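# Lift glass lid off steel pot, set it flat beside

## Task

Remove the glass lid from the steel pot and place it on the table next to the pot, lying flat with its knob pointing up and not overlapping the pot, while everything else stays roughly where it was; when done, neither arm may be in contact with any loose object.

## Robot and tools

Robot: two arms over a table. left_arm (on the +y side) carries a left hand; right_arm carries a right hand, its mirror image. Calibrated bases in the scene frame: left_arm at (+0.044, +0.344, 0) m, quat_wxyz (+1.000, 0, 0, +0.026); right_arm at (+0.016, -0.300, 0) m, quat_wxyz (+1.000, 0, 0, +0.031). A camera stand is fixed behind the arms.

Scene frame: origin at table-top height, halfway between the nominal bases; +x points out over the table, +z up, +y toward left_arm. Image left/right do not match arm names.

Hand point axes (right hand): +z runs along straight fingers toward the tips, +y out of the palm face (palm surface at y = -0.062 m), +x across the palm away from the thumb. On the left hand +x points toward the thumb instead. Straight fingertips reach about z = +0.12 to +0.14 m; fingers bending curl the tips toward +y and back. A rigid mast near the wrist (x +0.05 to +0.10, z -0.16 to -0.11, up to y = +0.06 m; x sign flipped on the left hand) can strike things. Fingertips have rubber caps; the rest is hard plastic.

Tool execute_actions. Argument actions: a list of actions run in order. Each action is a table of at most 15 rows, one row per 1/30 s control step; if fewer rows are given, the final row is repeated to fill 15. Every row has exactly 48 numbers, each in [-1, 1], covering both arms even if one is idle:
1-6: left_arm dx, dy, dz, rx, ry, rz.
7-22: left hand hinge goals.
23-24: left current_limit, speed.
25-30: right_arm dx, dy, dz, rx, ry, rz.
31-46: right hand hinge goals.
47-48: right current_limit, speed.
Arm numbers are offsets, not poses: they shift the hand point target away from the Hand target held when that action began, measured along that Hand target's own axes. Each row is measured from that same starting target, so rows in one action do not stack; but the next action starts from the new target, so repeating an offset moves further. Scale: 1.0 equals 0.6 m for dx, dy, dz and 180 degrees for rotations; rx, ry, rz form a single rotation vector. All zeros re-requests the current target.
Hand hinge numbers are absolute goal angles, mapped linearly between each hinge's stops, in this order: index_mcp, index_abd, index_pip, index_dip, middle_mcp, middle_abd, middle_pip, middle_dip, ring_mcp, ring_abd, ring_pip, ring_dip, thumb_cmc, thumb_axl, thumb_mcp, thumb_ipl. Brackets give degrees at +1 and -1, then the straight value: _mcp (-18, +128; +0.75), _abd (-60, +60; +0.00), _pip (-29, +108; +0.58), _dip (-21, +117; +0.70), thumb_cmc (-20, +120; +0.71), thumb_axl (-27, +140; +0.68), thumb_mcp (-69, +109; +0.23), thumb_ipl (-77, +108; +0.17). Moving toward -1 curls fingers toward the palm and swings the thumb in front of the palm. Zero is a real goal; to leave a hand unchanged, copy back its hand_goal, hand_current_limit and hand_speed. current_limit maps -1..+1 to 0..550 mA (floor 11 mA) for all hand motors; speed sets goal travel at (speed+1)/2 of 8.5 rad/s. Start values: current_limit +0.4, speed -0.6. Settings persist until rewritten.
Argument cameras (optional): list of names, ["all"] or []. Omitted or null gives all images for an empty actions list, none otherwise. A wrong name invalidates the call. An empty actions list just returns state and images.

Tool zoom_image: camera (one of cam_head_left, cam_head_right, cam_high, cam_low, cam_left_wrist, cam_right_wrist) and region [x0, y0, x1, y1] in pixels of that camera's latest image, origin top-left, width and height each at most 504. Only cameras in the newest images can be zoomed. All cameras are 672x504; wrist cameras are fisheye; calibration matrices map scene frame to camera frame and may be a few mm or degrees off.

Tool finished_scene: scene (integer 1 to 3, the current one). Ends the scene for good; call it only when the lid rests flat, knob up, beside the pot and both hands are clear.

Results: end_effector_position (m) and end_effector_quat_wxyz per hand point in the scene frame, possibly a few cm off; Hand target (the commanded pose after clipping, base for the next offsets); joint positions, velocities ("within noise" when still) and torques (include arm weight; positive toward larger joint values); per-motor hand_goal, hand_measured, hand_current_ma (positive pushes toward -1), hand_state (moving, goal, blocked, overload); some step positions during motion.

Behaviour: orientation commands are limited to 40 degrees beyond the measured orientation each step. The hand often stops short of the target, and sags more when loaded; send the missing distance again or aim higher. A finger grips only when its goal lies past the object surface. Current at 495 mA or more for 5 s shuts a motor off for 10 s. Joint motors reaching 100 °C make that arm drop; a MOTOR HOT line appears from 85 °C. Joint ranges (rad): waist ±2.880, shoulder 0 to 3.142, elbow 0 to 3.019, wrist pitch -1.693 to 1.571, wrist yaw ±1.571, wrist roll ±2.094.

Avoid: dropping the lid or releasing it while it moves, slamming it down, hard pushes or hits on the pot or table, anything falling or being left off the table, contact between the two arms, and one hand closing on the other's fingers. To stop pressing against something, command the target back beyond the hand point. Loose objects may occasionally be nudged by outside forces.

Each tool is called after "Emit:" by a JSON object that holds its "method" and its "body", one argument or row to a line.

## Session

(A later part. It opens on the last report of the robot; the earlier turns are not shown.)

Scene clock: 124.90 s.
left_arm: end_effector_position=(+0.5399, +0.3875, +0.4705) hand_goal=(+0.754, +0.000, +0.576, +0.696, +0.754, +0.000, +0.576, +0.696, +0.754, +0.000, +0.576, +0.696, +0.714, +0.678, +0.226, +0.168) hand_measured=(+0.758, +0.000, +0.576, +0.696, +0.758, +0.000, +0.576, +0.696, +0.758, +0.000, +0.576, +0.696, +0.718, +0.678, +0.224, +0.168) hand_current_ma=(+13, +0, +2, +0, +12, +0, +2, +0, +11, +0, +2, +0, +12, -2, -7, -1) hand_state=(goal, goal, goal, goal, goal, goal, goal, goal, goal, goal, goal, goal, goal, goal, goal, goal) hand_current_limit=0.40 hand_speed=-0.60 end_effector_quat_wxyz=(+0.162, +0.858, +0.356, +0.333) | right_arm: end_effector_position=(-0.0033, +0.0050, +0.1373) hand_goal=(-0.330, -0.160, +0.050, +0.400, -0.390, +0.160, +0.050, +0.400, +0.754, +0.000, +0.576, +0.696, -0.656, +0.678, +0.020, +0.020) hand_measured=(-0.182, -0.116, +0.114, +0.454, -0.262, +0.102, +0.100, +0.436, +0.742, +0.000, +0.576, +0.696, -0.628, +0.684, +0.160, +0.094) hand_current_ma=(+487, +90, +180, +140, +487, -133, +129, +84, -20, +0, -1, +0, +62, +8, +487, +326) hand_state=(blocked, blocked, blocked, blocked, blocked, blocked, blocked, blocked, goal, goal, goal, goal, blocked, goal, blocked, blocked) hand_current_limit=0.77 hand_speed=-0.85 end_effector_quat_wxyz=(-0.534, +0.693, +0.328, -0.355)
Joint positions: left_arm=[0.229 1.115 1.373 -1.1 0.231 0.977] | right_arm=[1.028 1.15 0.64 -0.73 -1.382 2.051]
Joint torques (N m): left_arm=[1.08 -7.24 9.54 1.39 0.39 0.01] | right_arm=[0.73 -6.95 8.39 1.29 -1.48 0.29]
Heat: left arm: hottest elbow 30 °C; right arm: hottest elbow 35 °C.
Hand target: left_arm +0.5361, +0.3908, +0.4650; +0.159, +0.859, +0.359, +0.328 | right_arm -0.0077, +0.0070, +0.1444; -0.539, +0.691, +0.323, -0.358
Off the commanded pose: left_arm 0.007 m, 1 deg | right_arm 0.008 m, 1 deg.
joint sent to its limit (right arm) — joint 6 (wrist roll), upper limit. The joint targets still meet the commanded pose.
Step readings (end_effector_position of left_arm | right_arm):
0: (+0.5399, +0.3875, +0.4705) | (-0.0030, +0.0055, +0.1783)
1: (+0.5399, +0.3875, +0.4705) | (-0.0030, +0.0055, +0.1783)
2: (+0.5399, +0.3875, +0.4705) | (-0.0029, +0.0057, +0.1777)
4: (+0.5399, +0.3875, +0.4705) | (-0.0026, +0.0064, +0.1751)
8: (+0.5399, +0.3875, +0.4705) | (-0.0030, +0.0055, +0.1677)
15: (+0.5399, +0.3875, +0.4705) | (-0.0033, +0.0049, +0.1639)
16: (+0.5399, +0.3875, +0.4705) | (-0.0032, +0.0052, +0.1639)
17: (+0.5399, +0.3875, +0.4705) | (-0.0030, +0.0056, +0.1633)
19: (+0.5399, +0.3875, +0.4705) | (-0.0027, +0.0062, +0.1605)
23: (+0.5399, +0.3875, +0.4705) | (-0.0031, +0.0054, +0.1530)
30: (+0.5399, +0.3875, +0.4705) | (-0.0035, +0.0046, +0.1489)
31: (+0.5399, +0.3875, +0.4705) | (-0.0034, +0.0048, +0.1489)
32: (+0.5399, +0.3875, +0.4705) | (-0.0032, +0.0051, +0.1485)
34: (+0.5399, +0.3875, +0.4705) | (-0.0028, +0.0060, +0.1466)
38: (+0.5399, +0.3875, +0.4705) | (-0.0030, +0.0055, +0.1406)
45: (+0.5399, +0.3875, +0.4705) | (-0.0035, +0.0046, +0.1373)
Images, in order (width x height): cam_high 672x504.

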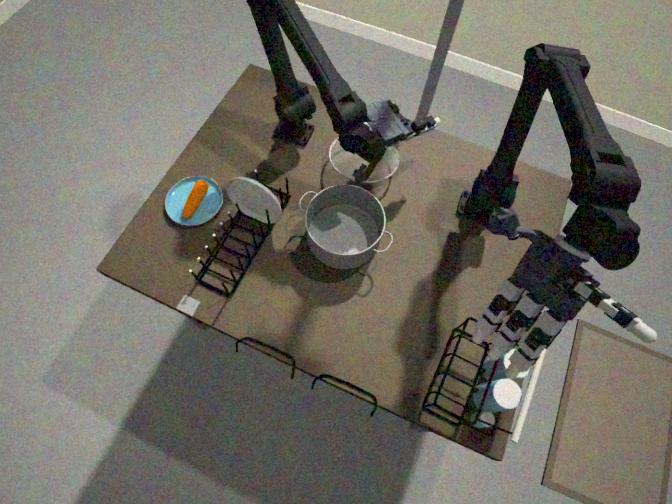

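Emit:
{"method": "execute_actions", "body": {
  "actions": [
    [[0,0,0,0,0,0,0.754,0,0.576,0.696,0.754,0,0.576,0.696,0.754,0,0.576,0.696,0.714,0.678,0.226,0.168,0.4,-0.6,0.0029,0.0196,0.0031,0,0,0,-0.33,-0.16,0.05,0.4,-0.39,0.16,0.05,0.4,0.754,0,0.576,0.696,-0.657,0.678,0.02,0.02,0.77,-0.85]],
    [[0,0,0,0,0,0,0.754,0,0.576,0.696,0.754,0,0.576,0.696,0.754,0,0.576,0.696,0.714,0.678,0.226,0.168,0.4,-0.6,0.0024,0.0163,0.0026,0,0,0,-0.33,-0.16,0.05,0.4,-0.39,0.16,0.05,0.4,0.754,0,0.576,0.696,-0.657,0.678,0.02,0.02,0.77,-0.85]]
  ],
  "cameras": ["cam_high","cam_head_left","cam_low"]
}}

Emit:
{"method": "zoom_image", "body": {
  "camera": "cam_high",
  "region": [310, 100, 430, 230]
}}

Emit:
{"method": "zoom_image", "body": {
  "camera": "cam_low",
  "region": [220, 200, 420, 350]
}}

Scene clock: 127.20 s.
left_arm: end_effector_position=(+0.5399, +0.3875, +0.4705) hand_goal=(+0.754, +0.000, +0.576, +0.696, +0.754, +0.000, +0.576, +0.696, +0.754, +0.000, +0.576, +0.696, +0.714, +0.678, +0.226, +0.168) hand_measured=(+0.758, +0.000, +0.576, +0.696, +0.758, +0.000, +0.576, +0.696, +0.758, +0.000, +0.576, +0.696, +0.718, +0.678, +0.224, +0.168) hand_current_ma=(+13, +0, +2, +0, +12, +0, +2, +0, +11, +0, +2, +0, +12, -2, -7, -1) hand_state=(goal, goal, goal, goal, goal, goal, goal, goal, goal, goal, goal, goal, goal, goal, goal, goal) hand_current_limit=0.40 hand_speed=-0.60 end_effector_quat_wxyz=(+0.162, +0.858, +0.356, +0.333) | right_arm: end_effector_position=(-0.0034, +0.0048, +0.1158) hand_goal=(-0.330, -0.160, +0.050, +0.400, -0.390, +0.160, +0.050, +0.400, +0.754, +0.000, +0.576, +0.696, -0.656, +0.678, +0.020, +0.020) hand_measured=(-0.182, -0.116, +0.114, +0.454, -0.262, +0.102, +0.100, +0.436, +0.742, +0.000, +0.576, +0.696, -0.628, +0.684, +0.160, +0.094) hand_current_ma=(+487, +90, +180, +140, +487, -133, +129, +84, -20, +0, -1, +0, +62, +8, +487, +326) hand_state=(blocked, blocked, blocked, blocked, blocked, blocked, blocked, blocked, goal, goal, goal, goal, blocked, goal, blocked, blocked) hand_current_limit=0.77 hand_speed=-0.85 end_effector_quat_wxyz=(-0.535, +0.693, +0.329, -0.355)
Joint positions: left_arm=[0.229 1.115 1.373 -1.1 0.231 0.977] | right_arm=[1.028 1.189 0.603 -0.652 -1.382 2.052]
Joint torques (N m): left_arm=[1.03 -7.36 9.57 1.42 0.38 0.02] | right_arm=[0.62 -7.24 8.06 1.32 -1.47 0.29]
Heat: left arm: hottest elbow 30 °C; right arm: hottest elbow 35 °C.
Hand target: left_arm +0.5361, +0.3908, +0.4650; +0.159, +0.859, +0.359, +0.328 | right_arm -0.0075, +0.0068, +0.1223; -0.539, +0.691, +0.323, -0.358
Off the commanded pose: left_arm 0.007 m, 1 deg | right_arm 0.008 m, 1 deg.
joint sent to its limit (right arm) — joint 6 (wrist roll), upper limit. The joint targets still meet the commanded pose.
Step readings (end_effector_position of left_arm | right_arm):
0: (+0.5399, +0.3875, +0.4705) | (-0.0033, +0.0050, +0.1373)
1: (+0.5399, +0.3875, +0.4705) | (-0.0033, +0.0050, +0.1373)
2: (+0.5399, +0.3875, +0.4705) | (-0.0031, +0.0053, +0.1368)
4: (+0.5399, +0.3875, +0.4705) | (-0.0029, +0.0058, +0.1347)
8: (+0.5399, +0.3875, +0.4705) | (-0.0031, +0.0053, +0.1285)
15: (+0.5399, +0.3875, +0.4705) | (-0.0036, +0.0044, +0.1253)
16: (+0.5399, +0.3875, +0.4705) | (-0.0035, +0.0046, +0.1253)
17: (+0.5399, +0.3875, +0.4705) | (-0.0033, +0.0050, +0.1250)
19: (+0.5399, +0.3875, +0.4705) | (-0.0030, +0.0056, +0.1234)
23: (+0.5399, +0.3875, +0.4705) | (-0.0031, +0.0055, +0.1185)
30: (+0.5399, +0.3875, +0.4705) | (-0.0036, +0.0045, +0.1158)
Images, in order (width x height): cam_head_left 672x504, cam_high 672x504, cam_low 672x504.

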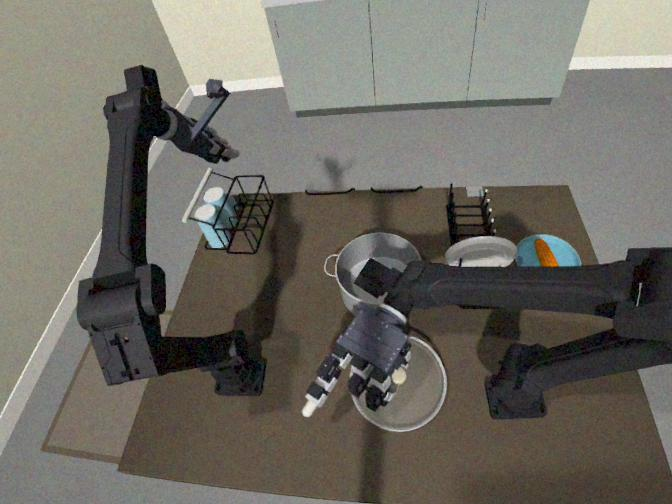

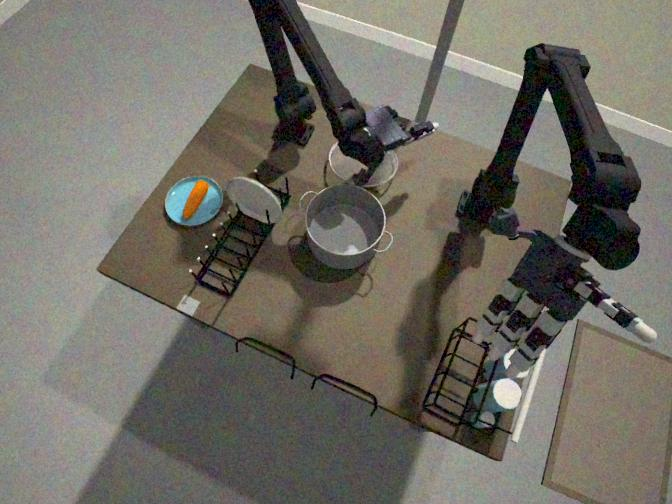

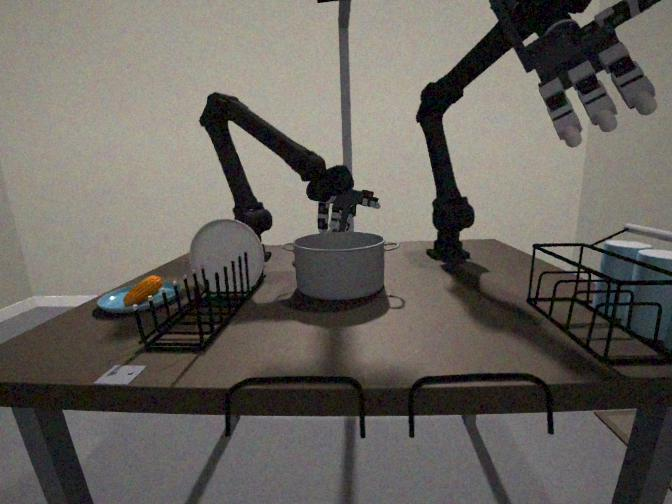

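Scaled by 3.877.

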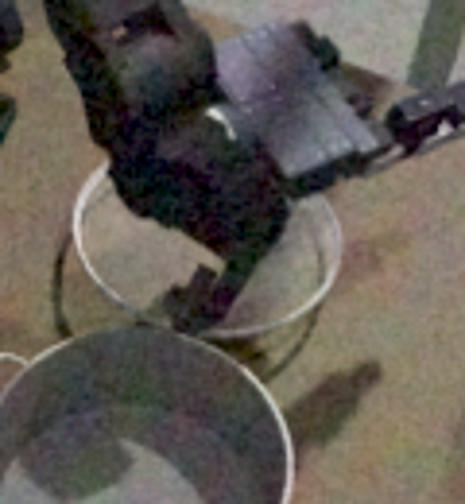

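Scaled by 2.520.

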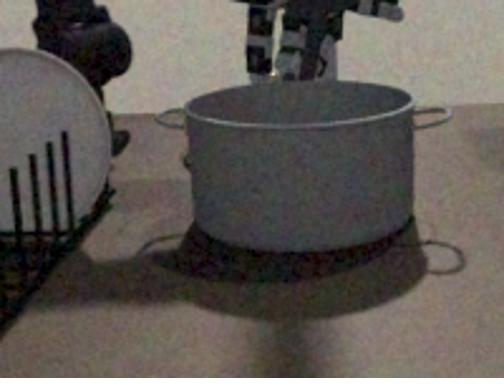

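Emit:
{"method": "execute_actions", "body": {
  "actions": [
    [[0,0,0,0,0,0,0.754,0,0.576,0.696,0.754,0,0.576,0.696,0.754,0,0.576,0.696,0.714,0.678,0.226,0.168,0.4,-0.6,0.0024,0.0163,0.0026,0,0,0,-0.33,-0.16,0.05,0.4,-0.39,0.16,0.05,0.4,0.754,0,0.576,0.696,-0.657,0.678,0.02,0.02,0.77,-0.85]],
    [[0,0,0,0,0,0,0.754,0,0.576,0.696,0.754,0,0.576,0.696,0.754,0,0.576,0.696,0.714,0.678,0.226,0.168,0.4,-0.6,0.0014,0.0098,0.0016,0,0,0,-0.33,-0.16,0.05,0.4,-0.39,0.16,0.05,0.4,0.754,0,0.576,0.696,-0.657,0.678,0.02,0.02,0.77,-0.85]],
    [[0,0,0,0,0,0,0.754,0,0.576,0.696,0.754,0,0.576,0.696,0.754,0,0.576,0.696,0.714,0.678,0.226,0.168,0.4,-0.6,0.0010,0.0070,0.0011,0,0,0,-0.33,-0.16,0.05,0.4,-0.39,0.16,0.05,0.4,0.754,0,0.576,0.696,-0.657,0.678,0.02,0.02,0.77,-0.85]]
  ],
  "cameras": ["cam_high","cam_head_left"]
}}

Emit:
{"method": "zoom_image", "body": {
  "camera": "cam_high",
  "region": [310, 100, 430, 230]
}}

Scene clock: 130.53 s.
left_arm: end_effector_position=(+0.5399, +0.3875, +0.4705) hand_goal=(+0.754, +0.000, +0.576, +0.696, +0.754, +0.000, +0.576, +0.696, +0.754, +0.000, +0.576, +0.696, +0.714, +0.678, +0.226, +0.168) hand_measured=(+0.758, +0.000, +0.576, +0.696, +0.758, +0.000, +0.576, +0.696, +0.758, +0.000, +0.576, +0.696, +0.718, +0.678, +0.224, +0.168) hand_current_ma=(+13, +0, +2, +0, +12, +0, +2, +0, +11, +0, +2, +0, +12, -2, -7, -1) hand_state=(goal, goal, goal, goal, goal, goal, goal, goal, goal, goal, goal, goal, goal, goal, goal, goal) hand_current_limit=0.40 hand_speed=-0.60 end_effector_quat_wxyz=(+0.162, +0.858, +0.356, +0.333) | right_arm: end_effector_position=(-0.0032, +0.0056, +0.0985) hand_goal=(-0.330, -0.160, +0.050, +0.400, -0.390, +0.160, +0.050, +0.400, +0.754, +0.000, +0.576, +0.696, -0.656, +0.678, +0.020, +0.020) hand_measured=(-0.182, -0.116, +0.114, +0.428, -0.266, +0.102, +0.100, +0.436, +0.742, +0.000, +0.576, +0.696, -0.634, +0.684, +0.164, +0.094) hand_current_ma=(+487, +90, +180, +61, +470, -133, +129, +84, -20, +0, -1, +0, +45, +8, +487, +326) hand_state=(blocked, blocked, blocked, blocked, blocked, blocked, blocked, blocked, goal, goal, goal, goal, blocked, goal, blocked, blocked) hand_current_limit=0.77 hand_speed=-0.85 end_effector_quat_wxyz=(-0.536, +0.692, +0.329, -0.354)
Joint positions: left_arm=[0.229 1.115 1.373 -1.1 0.231 0.977] | right_arm=[1.028 1.227 0.576 -0.58 -1.384 2.056]
Joint torques (N m): left_arm=[1.08 -7.47 9.57 1.42 0.4 0.01] | right_arm=[0.44 -6.65 7.38 1.35 -1.39 0.25]
Heat: left arm: hottest elbow 30 °C; right arm: hottest elbow 35 °C.
Hand target: left_arm +0.5361, +0.3908, +0.4650; +0.159, +0.859, +0.359, +0.328 | right_arm -0.0075, +0.0066, +0.1019; -0.538, +0.691, +0.323, -0.358
Off the commanded pose: left_arm 0.007 m, 1 deg | right_arm 0.006 m, 1 deg.
joint sent to its limit (right arm) — joint 6 (wrist roll), upper limit. The joint targets still meet the commanded pose.
Step readings (end_effector_position of left_arm | right_arm):
0: (+0.5399, +0.3875, +0.4705) | (-0.0034, +0.0048, +0.1158)
1: (+0.5399, +0.3875, +0.4705) | (-0.0034, +0.0048, +0.1158)
2: (+0.5399, +0.3875, +0.4705) | (-0.0033, +0.0051, +0.1154)
4: (+0.5399, +0.3875, +0.4705) | (-0.0030, +0.0056, +0.1136)
8: (+0.5399, +0.3875, +0.4705) | (-0.0030, +0.0056, +0.1090)
15: (+0.5399, +0.3875, +0.4705) | (-0.0031, +0.0054, +0.1073)
16: (+0.5399, +0.3875, +0.4705) | (-0.0031, +0.0055, +0.1073)
17: (+0.5399, +0.3875, +0.4705) | (-0.0030, +0.0056, +0.1071)
19: (+0.5399, +0.3875, +0.4705) | (-0.0027, +0.0061, +0.1063)
23: (+0.5399, +0.3875, +0.4705) | (-0.0026, +0.0064, +0.1042)
30: (+0.5399, +0.3875, +0.4705) | (-0.0026, +0.0065, +0.1036)
31: (+0.5399, +0.3875, +0.4705) | (-0.0026, +0.0066, +0.1036)
32: (+0.5399, +0.3875, +0.4705) | (-0.0026, +0.0067, +0.1035)
34: (+0.5399, +0.3875, +0.4705) | (-0.0025, +0.0069, +0.1028)
38: (+0.5399, +0.3875, +0.4705) | (-0.0027, +0.0065, +0.1004)
45: (+0.5399, +0.3875, +0.4705) | (-0.0032, +0.0056, +0.0985)
Images, in order (width x height): cam_head_left 672x504, cam_high 672x504.

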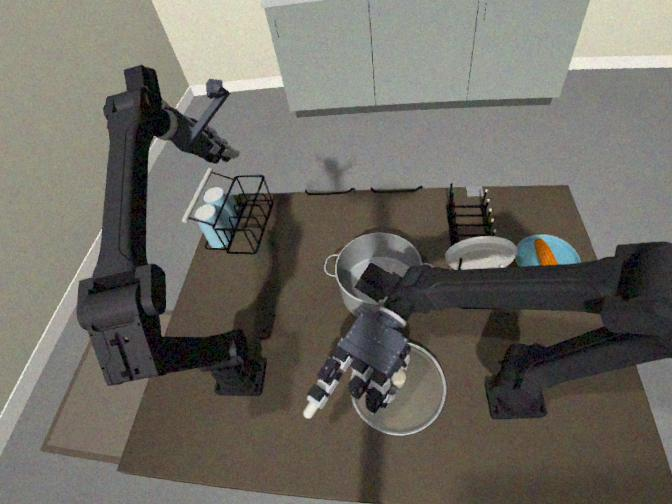

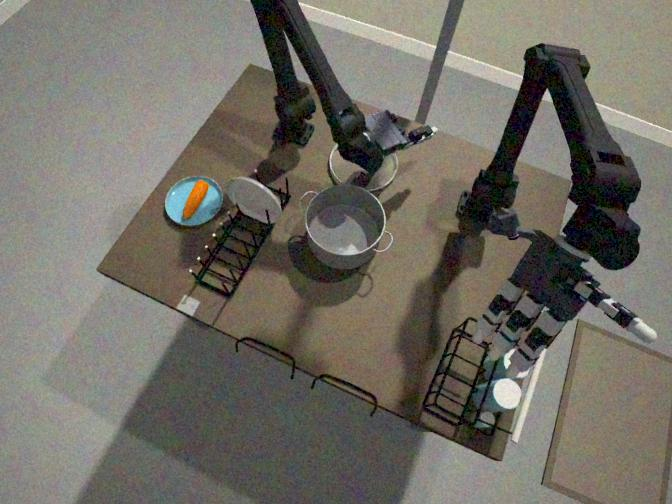

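Scaled by 3.877.

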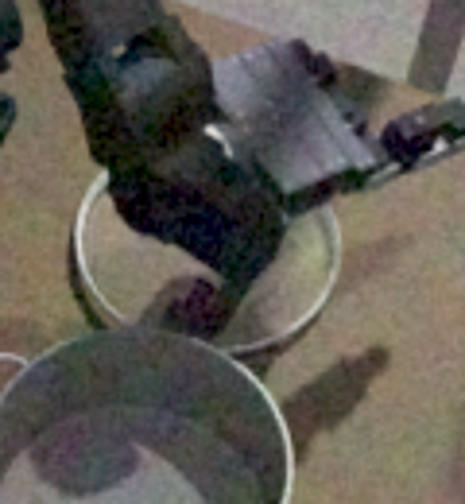

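Emit:
{"method": "execute_actions", "body": {
  "actions": [
    [[0,0,0,0,0,0,0.754,0,0.576,0.696,0.754,0,0.576,0.696,0.754,0,0.576,0.696,0.714,0.678,0.226,0.168,0.4,-0.6,0.0010,0.0070,0.0011,0,0,0,-0.33,-0.16,0.05,0.4,-0.39,0.16,0.05,0.4,0.754,0,0.576,0.696,-0.657,0.678,0.02,0.02,0.77,-0.85]]
  ],
  "cameras": ["cam_high","cam_head_left","cam_right_wrist"]
}}

Emit:
{"method": "zoom_image", "body": {
  "camera": "cam_high",
  "region": [310, 100, 430, 230]
}}

Emit:
{"method": "zoom_image", "body": {
  "camera": "cam_head_left",
  "region": [330, 310, 480, 450]
}}

Scene clock: 132.47 s.
left_arm: end_effector_position=(+0.5399, +0.3875, +0.4705) hand_goal=(+0.754, +0.000, +0.576, +0.696, +0.754, +0.000, +0.576, +0.696, +0.754, +0.000, +0.576, +0.696, +0.714, +0.678, +0.226, +0.168) hand_measured=(+0.758, +0.000, +0.576, +0.696, +0.758, +0.000, +0.576, +0.696, +0.758, +0.000, +0.576, +0.696, +0.718, +0.678, +0.224, +0.168) hand_current_ma=(+13, +0, +2, +0, +12, +0, +2, +0, +11, +0, +2, +0, +12, -2, -7, -1) hand_state=(goal, goal, goal, goal, goal, goal, goal, goal, goal, goal, goal, goal, goal, goal, goal, goal) hand_current_limit=0.40 hand_speed=-0.60 end_effector_quat_wxyz=(+0.162, +0.858, +0.356, +0.333) | right_arm: end_effector_position=(-0.0028, +0.0067, +0.0967) hand_goal=(-0.330, -0.160, +0.050, +0.400, -0.390, +0.160, +0.050, +0.400, +0.754, +0.000, +0.576, +0.696, -0.656, +0.678, +0.020, +0.020) hand_measured=(-0.182, -0.116, +0.114, +0.428, -0.266, +0.102, +0.100, +0.436, +0.742, +0.000, +0.576, +0.696, -0.636, +0.684, +0.166, +0.094) hand_current_ma=(+487, +90, +180, +58, +468, -133, +129, +84, -20, +0, -1, +0, +40, +8, +487, +326) hand_state=(blocked, blocked, blocked, blocked, blocked, blocked, blocked, blocked, goal, goal, goal, goal, blocked, goal, blocked, blocked) hand_current_limit=0.77 hand_speed=-0.85 end_effector_quat_wxyz=(-0.537, +0.691, +0.330, -0.353)
Joint positions: left_arm=[0.229 1.115 1.373 -1.1 0.231 0.977] | right_arm=[1.028 1.233 0.574 -0.565 -1.385 2.059]
Joint torques (N m): left_arm=[1.03 -7.3 9.54 1.43 0.39 0.01] | right_arm=[0.56 -6.65 7.09 1.5 -1.38 0.21]
Heat: left arm: hottest elbow 30 °C; right arm: hottest elbow 35 °C.
Hand target: left_arm +0.5361, +0.3908, +0.4650; +0.159, +0.859, +0.359, +0.328 | right_arm -0.0074, +0.0066, +0.0976; -0.538, +0.691, +0.323, -0.358
Off the commanded pose: left_arm 0.007 m, 1 deg | right_arm 0.005 m, 1 deg.
joint sent to its limit (right arm) — joint 6 (wrist roll), upper limit. The joint targets still meet the commanded pose.
Step readings (end_effector_position of left_arm | right_arm):
0: (+0.5399, +0.3875, +0.4705) | (-0.0032, +0.0056, +0.0985)
1: (+0.5399, +0.3875, +0.4705) | (-0.0031, +0.0056, +0.0985)
2: (+0.5399, +0.3875, +0.4705) | (-0.0030, +0.0058, +0.0985)
4: (+0.5399, +0.3875, +0.4705) | (-0.0029, +0.0061, +0.0978)
8: (+0.5399, +0.3875, +0.4705) | (-0.0027, +0.0066, +0.0967)
15: (+0.5399, +0.3875, +0.4705) | (-0.0028, +0.0067, +0.0967)
camera_calibration:
cam_right_wrist: T_world_to_cam=[[-0.355423, -0.797602, -0.487346, 0.0856517], [0.33387, -0.595327, 0.730833, -0.112692], [-0.873044, 0.0970446, 0.477888, 0.0763047], [0, 0, 0, 1]] pos_world=[0.134684, -0.00617785, 0.0876363]
Images, in order (width x height): cam_head_left 672x504, cam_high 672x504, cam_right_wrist 672x504.

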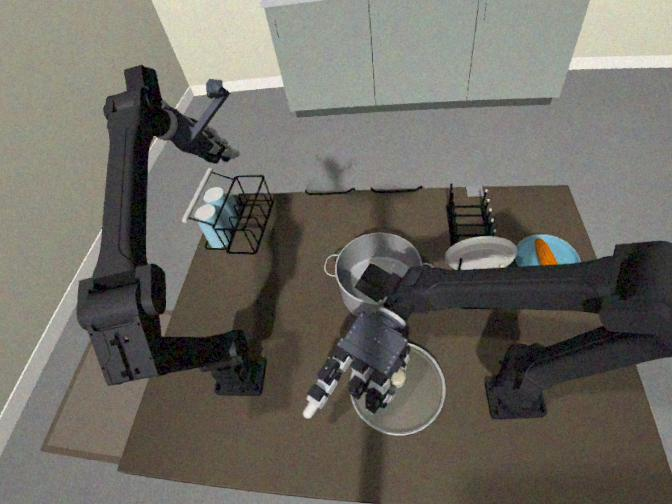

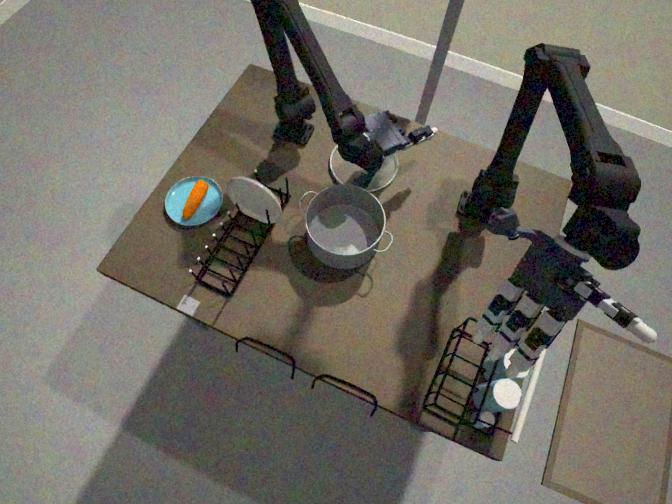

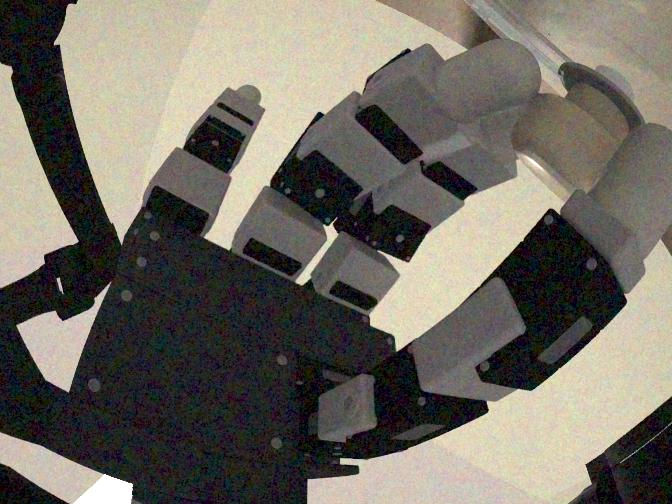

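Scaled by 3.877.

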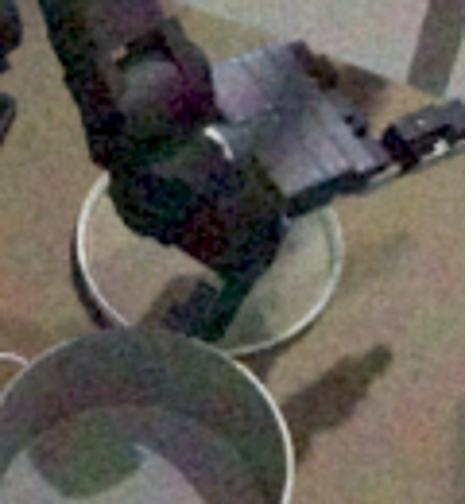

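Scaled by 3.360.

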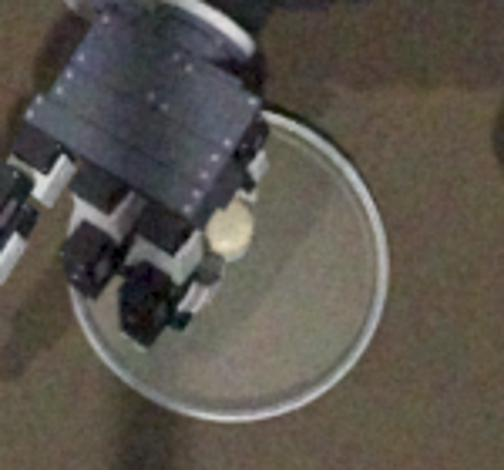

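Emit:
{"method": "execute_actions", "body": {
  "actions": [
    [[0,0,0,0,0,0,0.754,0,0.576,0.696,0.754,0,0.576,0.696,0.754,0,0.576,0.696,0.714,0.678,0.226,0.168,0.4,-0.6,0.0010,0.0070,0.0011,0,0,0,-0.33,-0.16,0.05,0.4,-0.39,0.16,0.05,0.4,0.754,0,0.576,0.696,-0.657,0.678,0.02,0.02,0.77,-0.85]]
  ],
  "cameras": ["cam_high","cam_head_left","cam_right_wrist"]
}}

Emit:
{"method": "zoom_image", "body": {
  "camera": "cam_high",
  "region": [310, 100, 430, 230]
}}

Emit:
{"method": "zoom_image", "body": {
  "camera": "cam_head_left",
  "region": [330, 310, 480, 450]
}}

Scene clock: 134.37 s.
left_arm: end_effector_position=(+0.5399, +0.3875, +0.4705) hand_goal=(+0.754, +0.000, +0.576, +0.696, +0.754, +0.000, +0.576, +0.696, +0.754, +0.000, +0.576, +0.696, +0.714, +0.678, +0.226, +0.168) hand_measured=(+0.758, +0.000, +0.576, +0.696, +0.758, +0.000, +0.576, +0.696, +0.758, +0.000, +0.576, +0.696, +0.718, +0.678, +0.224, +0.168) hand_current_ma=(+13, +0, +2, +0, +12, +0, +2, +0, +11, +0, +2, +0, +12, -2, -7, -1) hand_state=(goal, goal, goal, goal, goal, goal, goal, goal, goal, goal, goal, goal, goal, goal, goal, goal) hand_current_limit=0.40 hand_speed=-0.60 end_effector_quat_wxyz=(+0.162, +0.858, +0.356, +0.333) | right_arm: end_effector_position=(-0.0030, +0.0072, +0.0967) hand_goal=(-0.330, -0.160, +0.050, +0.400, -0.390, +0.160, +0.050, +0.400, +0.754, +0.000, +0.576, +0.696, -0.656, +0.678, +0.020, +0.020) hand_measured=(-0.182, -0.116, +0.114, +0.428, -0.268, +0.102, +0.100, +0.436, +0.742, +0.000, +0.576, +0.696, -0.636, +0.684, +0.166, +0.094) hand_current_ma=(+487, +90, +180, +58, +466, -133, +129, +84, -20, +0, -1, +0, +40, +8, +487, +326) hand_state=(blocked, blocked, blocked, blocked, blocked, blocked, blocked, blocked, goal, goal, goal, goal, blocked, goal, blocked, blocked) hand_current_limit=0.77 hand_speed=-0.85 end_effector_quat_wxyz=(-0.538, +0.691, +0.328, -0.355)
Joint positions: left_arm=[0.229 1.115 1.373 -1.1 0.231 0.977] | right_arm=[1.028 1.235 0.572 -0.552 -1.388 2.072]
Joint torques (N m): left_arm=[1.03 -7.3 9.55 1.4 0.39 0.01] | right_arm=[0.5 -6.18 6.61 1.54 -1.24 0.11]
Heat: left arm: hottest elbow 30 °C; right arm: hottest elbow 34 °C.
Hand target: left_arm +0.5361, +0.3908, +0.4650; +0.159, +0.859, +0.359, +0.328 | right_arm -0.0074, +0.0066, +0.0934; -0.539, +0.691, +0.323, -0.358
Off the commanded pose: left_arm 0.007 m, 1 deg | right_arm 0.006 m, 1 deg.
joint sent to its limit (right arm) — joint 6 (wrist roll), upper limit. The joint targets still meet the commanded pose.
Step readings (end_effector_position of left_arm | right_arm):
0: (+0.5399, +0.3875, +0.4705) | (-0.0027, +0.0067, +0.0967)
1: (+0.5399, +0.3875, +0.4705) | (-0.0028, +0.0067, +0.0967)
2: (+0.5399, +0.3875, +0.4705) | (-0.0027, +0.0068, +0.0967)
4: (+0.5399, +0.3875, +0.4705) | (-0.0029, +0.0069, +0.0966)
8: (+0.5399, +0.3875, +0.4705) | (-0.0030, +0.0071, +0.0966)
15: (+0.5399, +0.3875, +0.4705) | (-0.0029, +0.0073, +0.0967)
camera_calibration:
cam_right_wrist: T_world_to_cam=[[-0.35859, -0.797788, -0.484713, 0.0857544], [0.336691, -0.594829, 0.729944, -0.112175], [-0.870662, 0.0985525, 0.481908, 0.0757643], [0, 0, 0, 1]] pos_world=[0.134484, -0.00577791, 0.0869365]
Images, in order (width x height): cam_head_left 672x504, cam_high 672x504, cam_right_wrist 672x504.

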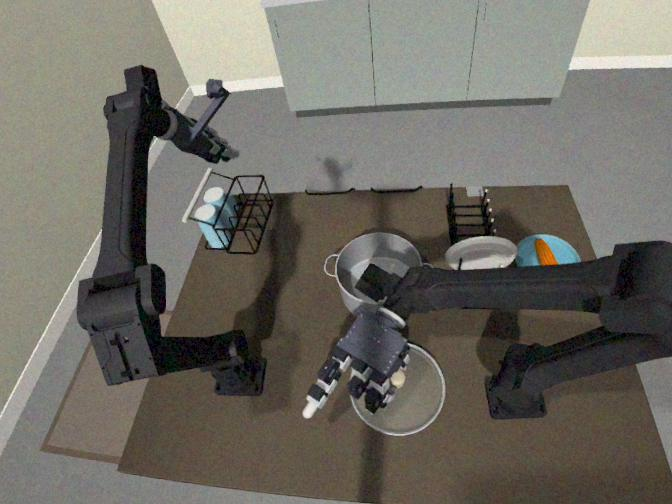

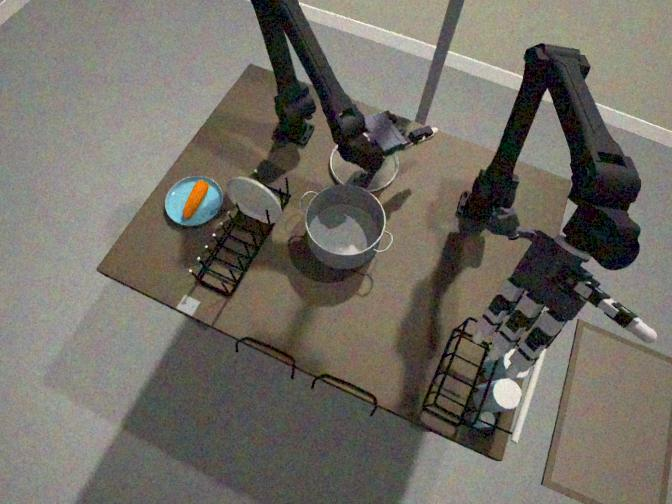

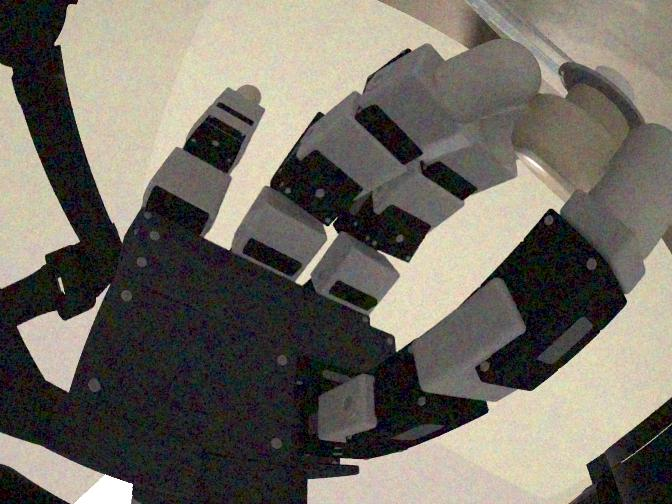

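Scaled by 3.877.

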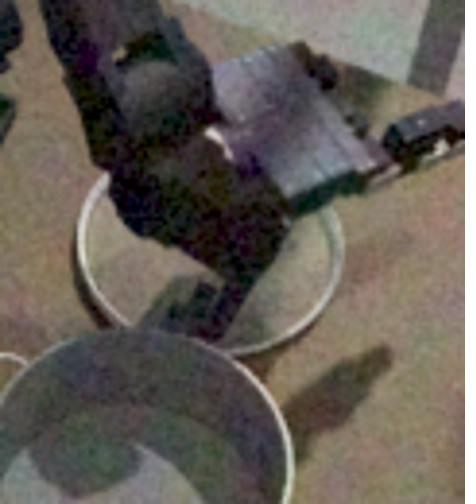

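Scaled by 3.360.

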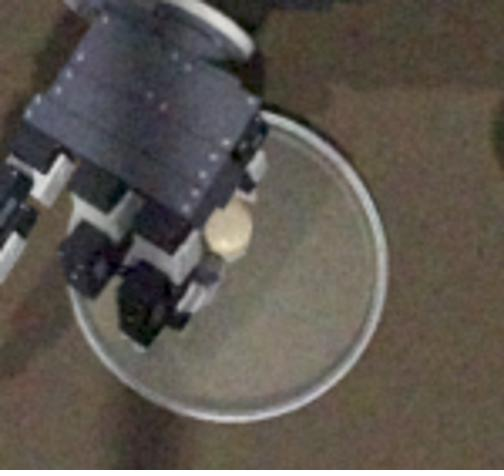

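Emit:
{"method": "execute_actions", "body": {
  "actions": [
    [[0,0,0,0,0,0,0.754,0,0.576,0.696,0.754,0,0.576,0.696,0.754,0,0.576,0.696,0.714,0.678,0.226,0.168,0.4,-0.6,-0.0008,-0.0049,-0.0008,0,0,0,-0.26,-0.13,0.08,0.42,-0.30,0.13,0.08,0.42,0.754,0,0.576,0.696,-0.657,0.678,0.09,0.06,0.55,-0.88]],
    [[0,0,0,0,0,0,0.754,0,0.576,0.696,0.754,0,0.576,0.696,0.754,0,0.576,0.696,0.714,0.678,0.226,0.168,0.4,-0.6,0,0,0,0,0,0,-0.2,-0.118,0.105,0.44,-0.27,0.11,0.095,0.435,0.754,0,0.576,0.696,-0.65,0.678,0.14,0.08,0.4,-0.92]]
  ],
  "cameras": ["cam_high","cam_head_left","cam_right_wrist"]
}}

Emit:
{"method": "zoom_image", "body": {
  "camera": "cam_high",
  "region": [310, 100, 430, 230]
}}

Scene clock: 137.20 s.
left_arm: end_effector_position=(+0.5399, +0.3875, +0.4705) hand_goal=(+0.754, +0.000, +0.576, +0.696, +0.754, +0.000, +0.576, +0.696, +0.754, +0.000, +0.576, +0.696, +0.714, +0.678, +0.226, +0.168) hand_measured=(+0.758, +0.000, +0.576, +0.696, +0.758, +0.000, +0.576, +0.696, +0.758, +0.000, +0.576, +0.696, +0.718, +0.678, +0.224, +0.168) hand_current_ma=(+13, +0, +2, +0, +12, +0, +2, +0, +11, +0, +2, +0, +12, -2, -7, -1) hand_state=(goal, goal, goal, goal, goal, goal, goal, goal, goal, goal, goal, goal, goal, goal, goal, goal) hand_current_limit=0.40 hand_speed=-0.60 end_effector_quat_wxyz=(+0.162, +0.858, +0.356, +0.333) | right_arm: end_effector_position=(-0.0031, +0.0072, +0.0968) hand_goal=(-0.200, -0.118, +0.106, +0.440, -0.270, +0.110, +0.096, +0.436, +0.754, +0.000, +0.576, +0.696, -0.650, +0.678, +0.140, +0.080) hand_measured=(-0.180, -0.110, +0.120, +0.442, -0.262, +0.094, +0.108, +0.440, +0.742, +0.000, +0.576, +0.696, -0.636, +0.684, +0.172, +0.104) hand_current_ma=(+39, +9, +25, +2, +11, -22, +17, +3, -20, +0, -1, +0, +26, +8, +101, +74) hand_state=(goal, goal, goal, goal, goal, goal, goal, goal, goal, goal, goal, goal, goal, goal, blocked, blocked) hand_current_limit=0.40 hand_speed=-0.92 end_effector_quat_wxyz=(-0.538, +0.691, +0.328, -0.355)
Joint positions: left_arm=[0.229 1.115 1.373 -1.1 0.231 0.977] | right_arm=[1.028 1.235 0.572 -0.552 -1.389 2.073]
Joint torques (N m): left_arm=[1.14 -7.41 9.54 1.42 0.39 0.01] | right_arm=[0.38 -6.53 6.99 1.13 -1.19 0.1]
Heat: left arm: hottest elbow 30 °C; right arm: hottest elbow 34 °C.
Hand target: left_arm +0.5361, +0.3908, +0.4650; +0.159, +0.859, +0.359, +0.328 | right_arm -0.0074, +0.0066, +0.0964; -0.539, +0.691, +0.323, -0.358
Off the commanded pose: left_arm 0.007 m, 1 deg | right_arm 0.004 m, 1 deg.
joint sent to its limit (right arm) — joint 6 (wrist roll), upper limit. The joint targets still meet the commanded pose.
Step readings (end_effector_position of left_arm | right_arm):
0: (+0.5399, +0.3875, +0.4705) | (-0.0030, +0.0072, +0.0967)
1: (+0.5399, +0.3875, +0.4705) | (-0.0030, +0.0072, +0.0967)
2: (+0.5399, +0.3875, +0.4705) | (-0.0030, +0.0072, +0.0967)
4: (+0.5399, +0.3875, +0.4705) | (-0.0030, +0.0072, +0.0968)
8: (+0.5399, +0.3875, +0.4705) | (-0.0030, +0.0072, +0.0968)
15: (+0.5399, +0.3875, +0.4705) | (-0.0030, +0.0072, +0.0968)
16: (+0.5399, +0.3875, +0.4705) | (-0.0030, +0.0072, +0.0968)
17: (+0.5399, +0.3875, +0.4705) | (-0.0031, +0.0072, +0.0968)
19: (+0.5399, +0.3875, +0.4705) | (-0.0031, +0.0072, +0.0968)
23: (+0.5399, +0.3875, +0.4705) | (-0.0031, +0.0072, +0.0968)
30: (+0.5399, +0.3875, +0.4705) | (-0.0031, +0.0072, +0.0968)
camera_calibration:
cam_right_wrist: T_world_to_cam=[[-0.358991, -0.797761, -0.484461, 0.0857147], [0.337704, -0.594916, 0.729405, -0.112197], [-0.870104, 0.0982457, 0.482976, 0.0754205], [0, 0, 0, 1]] pos_world=[0.134284, -0.00577789, 0.0869365]
Images, in order (width x height): cam_head_left 672x504, cam_high 672x504, cam_right_wrist 672x504.

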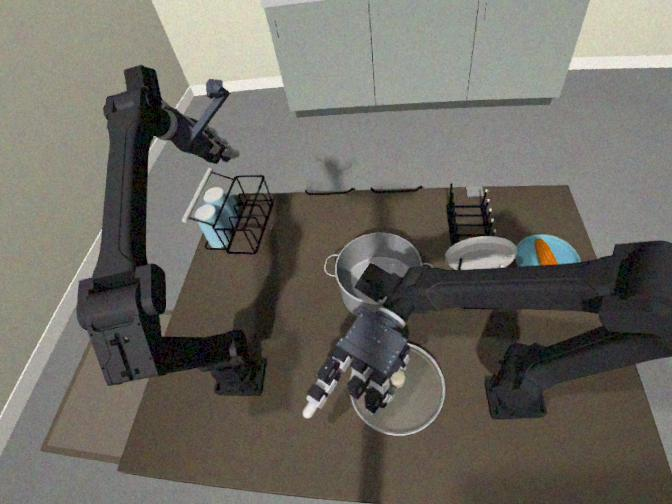

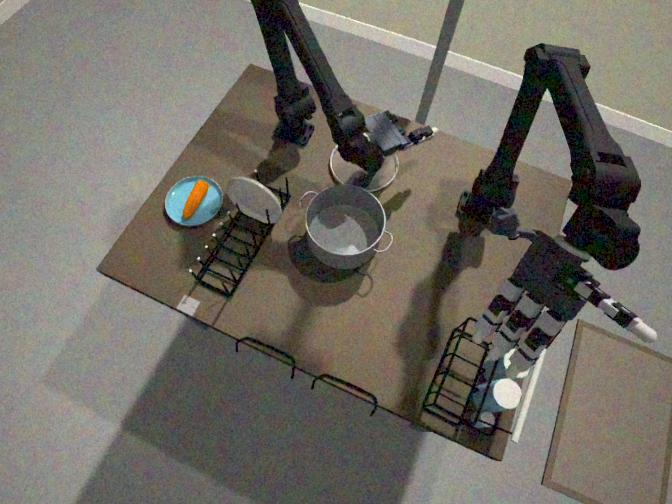

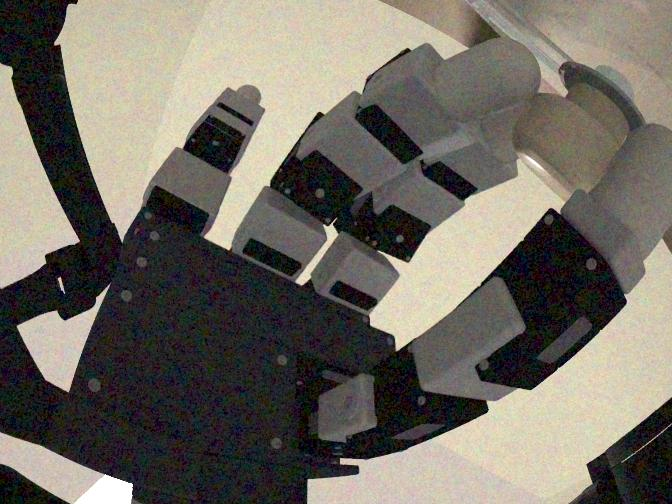

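Scaled by 3.877.

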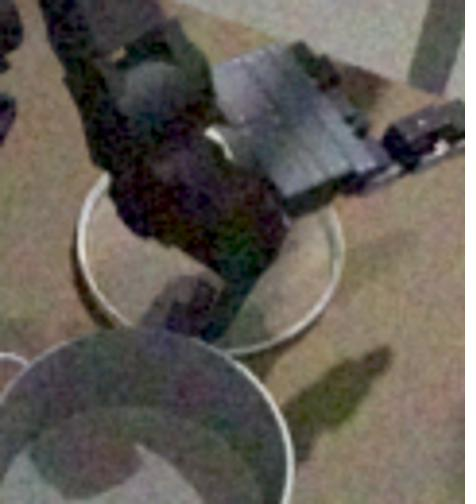

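Emit:
{"method": "execute_actions", "body": {
  "actions": [
    [[0,0,0,0,0,0,0.754,0,0.576,0.696,0.754,0,0.576,0.696,0.754,0,0.576,0.696,0.714,0.678,0.226,0.168,0.4,-0.6,0,0,0,0,0,0,-0.182,-0.11,0.114,0.454,-0.26,0.10,0.10,0.44,0.754,0,0.576,0.696,-0.64,0.678,0.165,0.1,0.3,-0.93]],
    [[0,0,0,0,0,0,0.754,0,0.576,0.696,0.754,0,0.576,0.696,0.754,0,0.576,0.696,0.714,0.678,0.226,0.168,0.4,-0.6,0,0,0,0,0,0,-0.165,-0.11,0.114,0.454,-0.245,0.10,0.10,0.44,0.754,0,0.576,0.696,-0.64,0.678,0.175,0.125,0.3,-0.95]],
    [[0,0,0,0,0,0,0.754,0,0.576,0.696,0.754,0,0.576,0.696,0.754,0,0.576,0.696,0.714,0.678,0.226,0.168,0.4,-0.6,0,0,0,0,0,0,-0.15,-0.11,0.114,0.454,-0.225,0.10,0.10,0.44,0.754,0,0.576,0.696,-0.64,0.678,0.19,0.135,0.3,-0.95]]
  ],
  "cameras": ["cam_high","cam_head_left","cam_right_wrist"]
}}

Emit:
{"method": "zoom_image", "body": {
  "camera": "cam_high",
  "region": [310, 100, 430, 230]
}}

Scene clock: 140.13 s.
left_arm: end_effector_position=(+0.5399, +0.3875, +0.4705) hand_goal=(+0.754, +0.000, +0.576, +0.696, +0.754, +0.000, +0.576, +0.696, +0.754, +0.000, +0.576, +0.696, +0.714, +0.678, +0.226, +0.168) hand_measured=(+0.758, +0.000, +0.576, +0.696, +0.758, +0.000, +0.576, +0.696, +0.758, +0.000, +0.576, +0.696, +0.718, +0.678, +0.224, +0.168) hand_current_ma=(+13, +0, +2, +0, +12, +0, +2, +0, +11, +0, +2, +0, +12, -2, -7, -1) hand_state=(goal, goal, goal, goal, goal, goal, goal, goal, goal, goal, goal, goal, goal, goal, goal, goal) hand_current_limit=0.40 hand_speed=-0.60 end_effector_quat_wxyz=(+0.162, +0.858, +0.356, +0.333) | right_arm: end_effector_position=(-0.0035, +0.0072, +0.0973) hand_goal=(-0.150, -0.110, +0.114, +0.454, -0.224, +0.100, +0.100, +0.440, +0.754, +0.000, +0.576, +0.696, -0.640, +0.678, +0.190, +0.136) hand_measured=(-0.158, -0.110, +0.118, +0.452, -0.228, +0.096, +0.104, +0.440, +0.742, +0.000, +0.576, +0.696, -0.638, +0.680, +0.188, +0.134) hand_current_ma=(-11, +0, +5, -2, -6, -5, +4, +0, -20, +0, -1, +0, +1, +3, -3, -2) hand_state=(goal, goal, goal, goal, goal, goal, goal, goal, goal, goal, goal, goal, goal, goal, goal, goal) hand_current_limit=0.30 hand_speed=-0.95 end_effector_quat_wxyz=(-0.538, +0.690, +0.328, -0.356)
Joint positions: left_arm=[0.229 1.115 1.373 -1.1 0.231 0.977] | right_arm=[1.028 1.235 0.572 -0.552 -1.392 2.073]
Joint torques (N m): left_arm=[1.03 -7.3 9.5 1.37 0.38 0.01] | right_arm=[0.5 -6.42 7.08 1.18 -1.12 0.08]
Heat: left arm: hottest elbow 30 °C; right arm: hottest elbow 34 °C.
Hand target: left_arm +0.5361, +0.3908, +0.4650; +0.159, +0.859, +0.359, +0.328 | right_arm -0.0074, +0.0066, +0.0964; -0.539, +0.691, +0.323, -0.358
Off the commanded pose: left_arm 0.007 m, 1 deg | right_arm 0.004 m, 1 deg.
joint sent to its limit (right arm) — joint 6 (wrist roll), upper limit. The joint targets still meet the commanded pose.
Step readings (end_effector_position of left_arm | right_arm):
0: (+0.5399, +0.3875, +0.4705) | (-0.0031, +0.0072, +0.0968)
1: (+0.5399, +0.3875, +0.4705) | (-0.0031, +0.0072, +0.0968)
2: (+0.5399, +0.3875, +0.4705) | (-0.0031, +0.0072, +0.0968)
4: (+0.5399, +0.3875, +0.4705) | (-0.0031, +0.0072, +0.0968)
8: (+0.5399, +0.3875, +0.4705) | (-0.0031, +0.0072, +0.0968)
15: (+0.5399, +0.3875, +0.4705) | (-0.0031, +0.0072, +0.0968)
16: (+0.5399, +0.3875, +0.4705) | (-0.0031, +0.0072, +0.0968)
17: (+0.5399, +0.3875, +0.4705) | (-0.0032, +0.0072, +0.0969)
19: (+0.5399, +0.3875, +0.4705) | (-0.0034, +0.0072, +0.0973)
23: (+0.5399, +0.3875, +0.4705) | (-0.0035, +0.0072, +0.0973)
30: (+0.5399, +0.3875, +0.4705) | (-0.0035, +0.0072, +0.0973)
31: (+0.5399, +0.3875, +0.4705) | (-0.0035, +0.0072, +0.0973)
32: (+0.5399, +0.3875, +0.4705) | (-0.0035, +0.0072, +0.0973)
34: (+0.5399, +0.3875, +0.4705) | (-0.0035, +0.0072, +0.0973)
38: (+0.5399, +0.3875, +0.4705) | (-0.0035, +0.0072, +0.0973)
45: (+0.5399, +0.3875, +0.4705) | (-0.0035, +0.0072, +0.0973)
camera_calibration:
cam_right_wrist: T_world_to_cam=[[-0.359444, -0.797646, -0.484315, 0.0857839], [0.34026, -0.5953, 0.727902, -0.112323], [-0.868921, 0.0968472, 0.485384, 0.0747252], [0, 0, 0, 1]] pos_world=[0.133984, -0.00567785, 0.0870364]
Images, in order (width x height): cam_head_left 672x504, cam_high 672x504, cam_right_wrist 672x504.

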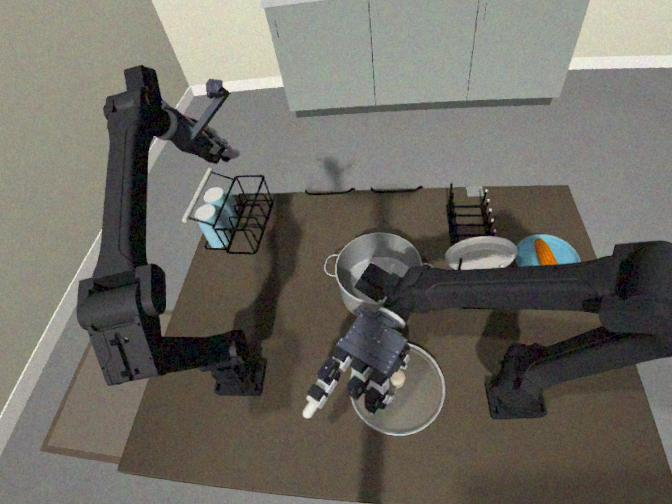

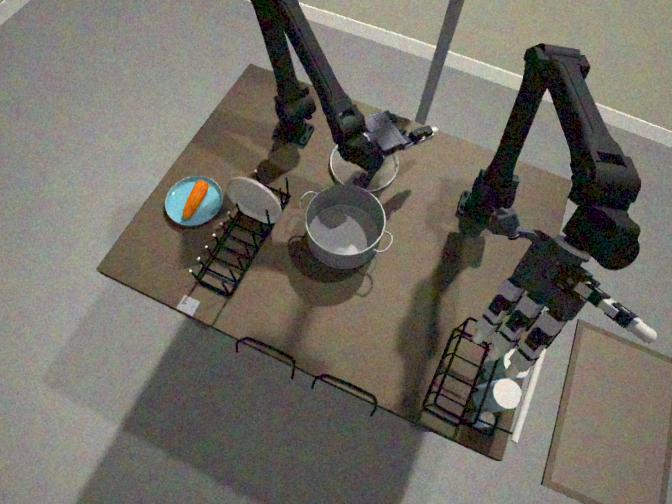

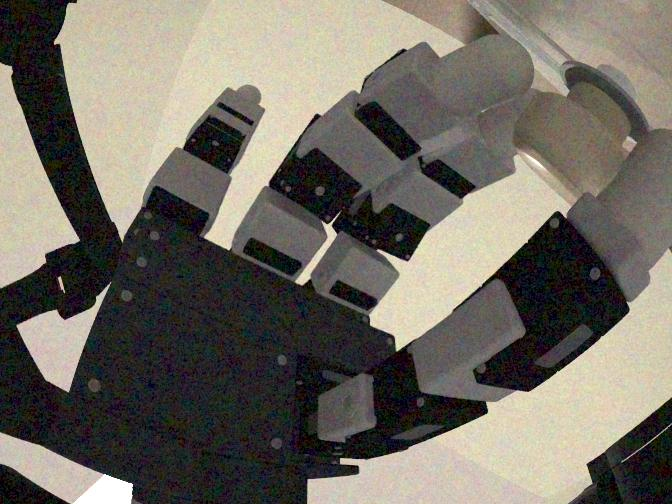

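Scaled by 3.877.

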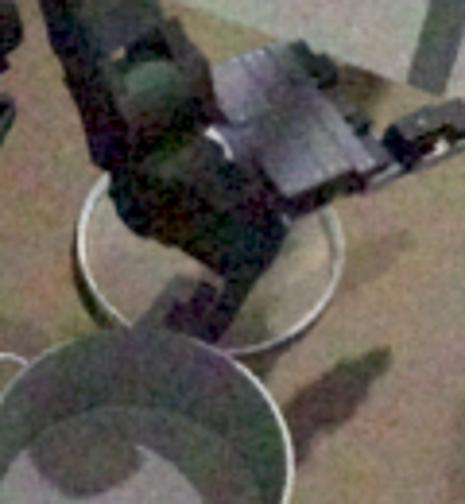

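Emit:
{"method": "execute_actions", "body": {
  "actions": [
    [[0,0,0,0,0,0,0.754,0,0.576,0.696,0.754,0,0.576,0.696,0.754,0,0.576,0.696,0.714,0.678,0.226,0.168,0.4,-0.6,0,0,0,0,0,0,-0.11,-0.11,0.116,0.465,-0.18,0.10,0.11,0.45,0.754,0,0.576,0.696,-0.64,0.678,0.22,0.15,0.4,-0.92]],
    [[0,0,0,0,0,0,0.754,0,0.576,0.696,0.754,0,0.576,0.696,0.754,0,0.576,0.696,0.714,0.678,0.226,0.168,0.4,-0.6,0,0,0,0,0,0,-0.05,-0.11,0.12,0.479,-0.125,0.10,0.12,0.479,0.754,0,0.576,0.696,-0.64,0.678,0.27,0.168,0.4,-0.9]]
  ],
  "cameras": ["cam_high","cam_right_wrist"]
}}

Scene clock: 142.23 s.
left_arm: end_effector_position=(+0.5399, +0.3875, +0.4705) hand_goal=(+0.754, +0.000, +0.576, +0.696, +0.754, +0.000, +0.576, +0.696, +0.754, +0.000, +0.576, +0.696, +0.714, +0.678, +0.226, +0.168) hand_measured=(+0.758, +0.000, +0.576, +0.696, +0.758, +0.000, +0.576, +0.696, +0.758, +0.000, +0.576, +0.696, +0.718, +0.678, +0.224, +0.168) hand_current_ma=(+13, +0, +2, +0, +12, +0, +2, +0, +11, +0, +2, +0, +12, -2, -7, -1) hand_state=(goal, goal, goal, goal, goal, goal, goal, goal, goal, goal, goal, goal, goal, goal, goal, goal) hand_current_limit=0.40 hand_speed=-0.60 end_effector_quat_wxyz=(+0.162, +0.858, +0.356, +0.333) | right_arm: end_effector_position=(-0.0035, +0.0072, +0.0973) hand_goal=(-0.050, -0.110, +0.120, +0.480, -0.124, +0.100, +0.120, +0.480, +0.754, +0.000, +0.576, +0.696, -0.640, +0.678, +0.270, +0.168) hand_measured=(-0.060, -0.110, +0.118, +0.478, -0.130, +0.096, +0.118, +0.478, +0.742, +0.000, +0.576, +0.696, -0.638, +0.680, +0.266, +0.166) hand_current_ma=(-16, +0, -1, -3, -9, -5, -2, -2, -20, +0, -1, +0, +1, +3, -5, -3) hand_state=(goal, goal, goal, goal, goal, goal, goal, goal, goal, goal, goal, goal, goal, goal, goal, goal) hand_current_limit=0.40 hand_speed=-0.90 end_effector_quat_wxyz=(-0.538, +0.690, +0.328, -0.356)
Joint positions: left_arm=[0.229 1.115 1.373 -1.1 0.231 0.977] | right_arm=[1.028 1.235 0.572 -0.552 -1.392 2.073]
Joint torques (N m): left_arm=[1.03 -7.3 9.57 1.39 0.4 0.01] | right_arm=[0.26 -6.42 7.05 1.14 -1.11 0.08]
Heat: left arm: hottest elbow 30 °C; right arm: hottest elbow 34 °C.
Hand target: left_arm +0.5361, +0.3908, +0.4650; +0.159, +0.859, +0.359, +0.328 | right_arm -0.0074, +0.0066, +0.0964; -0.538, +0.691, +0.323, -0.358
Off the commanded pose: left_arm 0.007 m, 1 deg | right_arm 0.004 m, 1 deg.
joint sent to its limit (right arm) — joint 6 (wrist roll), upper limit. The joint targets still meet the commanded pose.
Step readings (end_effector_position of left_arm | right_arm):
0: (+0.5399, +0.3875, +0.4705) | (-0.0035, +0.0072, +0.0973)
1: (+0.5399, +0.3875, +0.4705) | (-0.0035, +0.0072, +0.0973)
2: (+0.5399, +0.3875, +0.4705) | (-0.0035, +0.0072, +0.0973)
4: (+0.5399, +0.3875, +0.4705) | (-0.0035, +0.0072, +0.0973)
8: (+0.5399, +0.3875, +0.4705) | (-0.0035, +0.0072, +0.0973)
15: (+0.5399, +0.3875, +0.4705) | (-0.0035, +0.0072, +0.0973)
16: (+0.5399, +0.3875, +0.4705) | (-0.0035, +0.0072, +0.0973)
17: (+0.5399, +0.3875, +0.4705) | (-0.0035, +0.0072, +0.0973)
19: (+0.5399, +0.3875, +0.4705) | (-0.0035, +0.0072, +0.0973)
23: (+0.5399, +0.3875, +0.4705) | (-0.0035, +0.0072, +0.0973)
30: (+0.5399, +0.3875, +0.4705) | (-0.0035, +0.0072, +0.0973)
camera_calibration:
cam_right_wrist: T_world_to_cam=[[-0.359444, -0.797646, -0.484315, 0.0857839], [0.34026, -0.5953, 0.727902, -0.112323], [-0.868921, 0.0968472, 0.485384, 0.0747252], [0, 0, 0, 1]] pos_world=[0.133984, -0.00567785, 0.0870364]
Images, in order (width x height): cam_high 672x504, cam_right_wrist 672x504.

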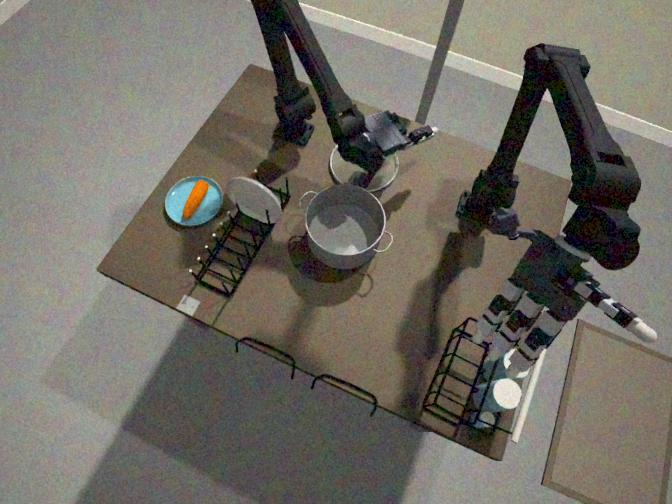

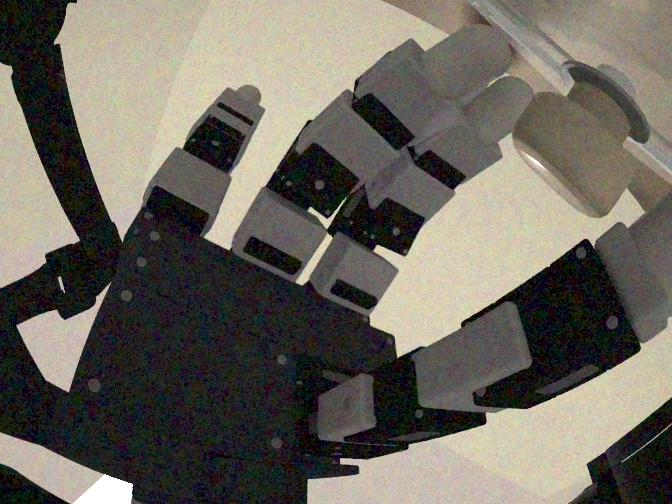

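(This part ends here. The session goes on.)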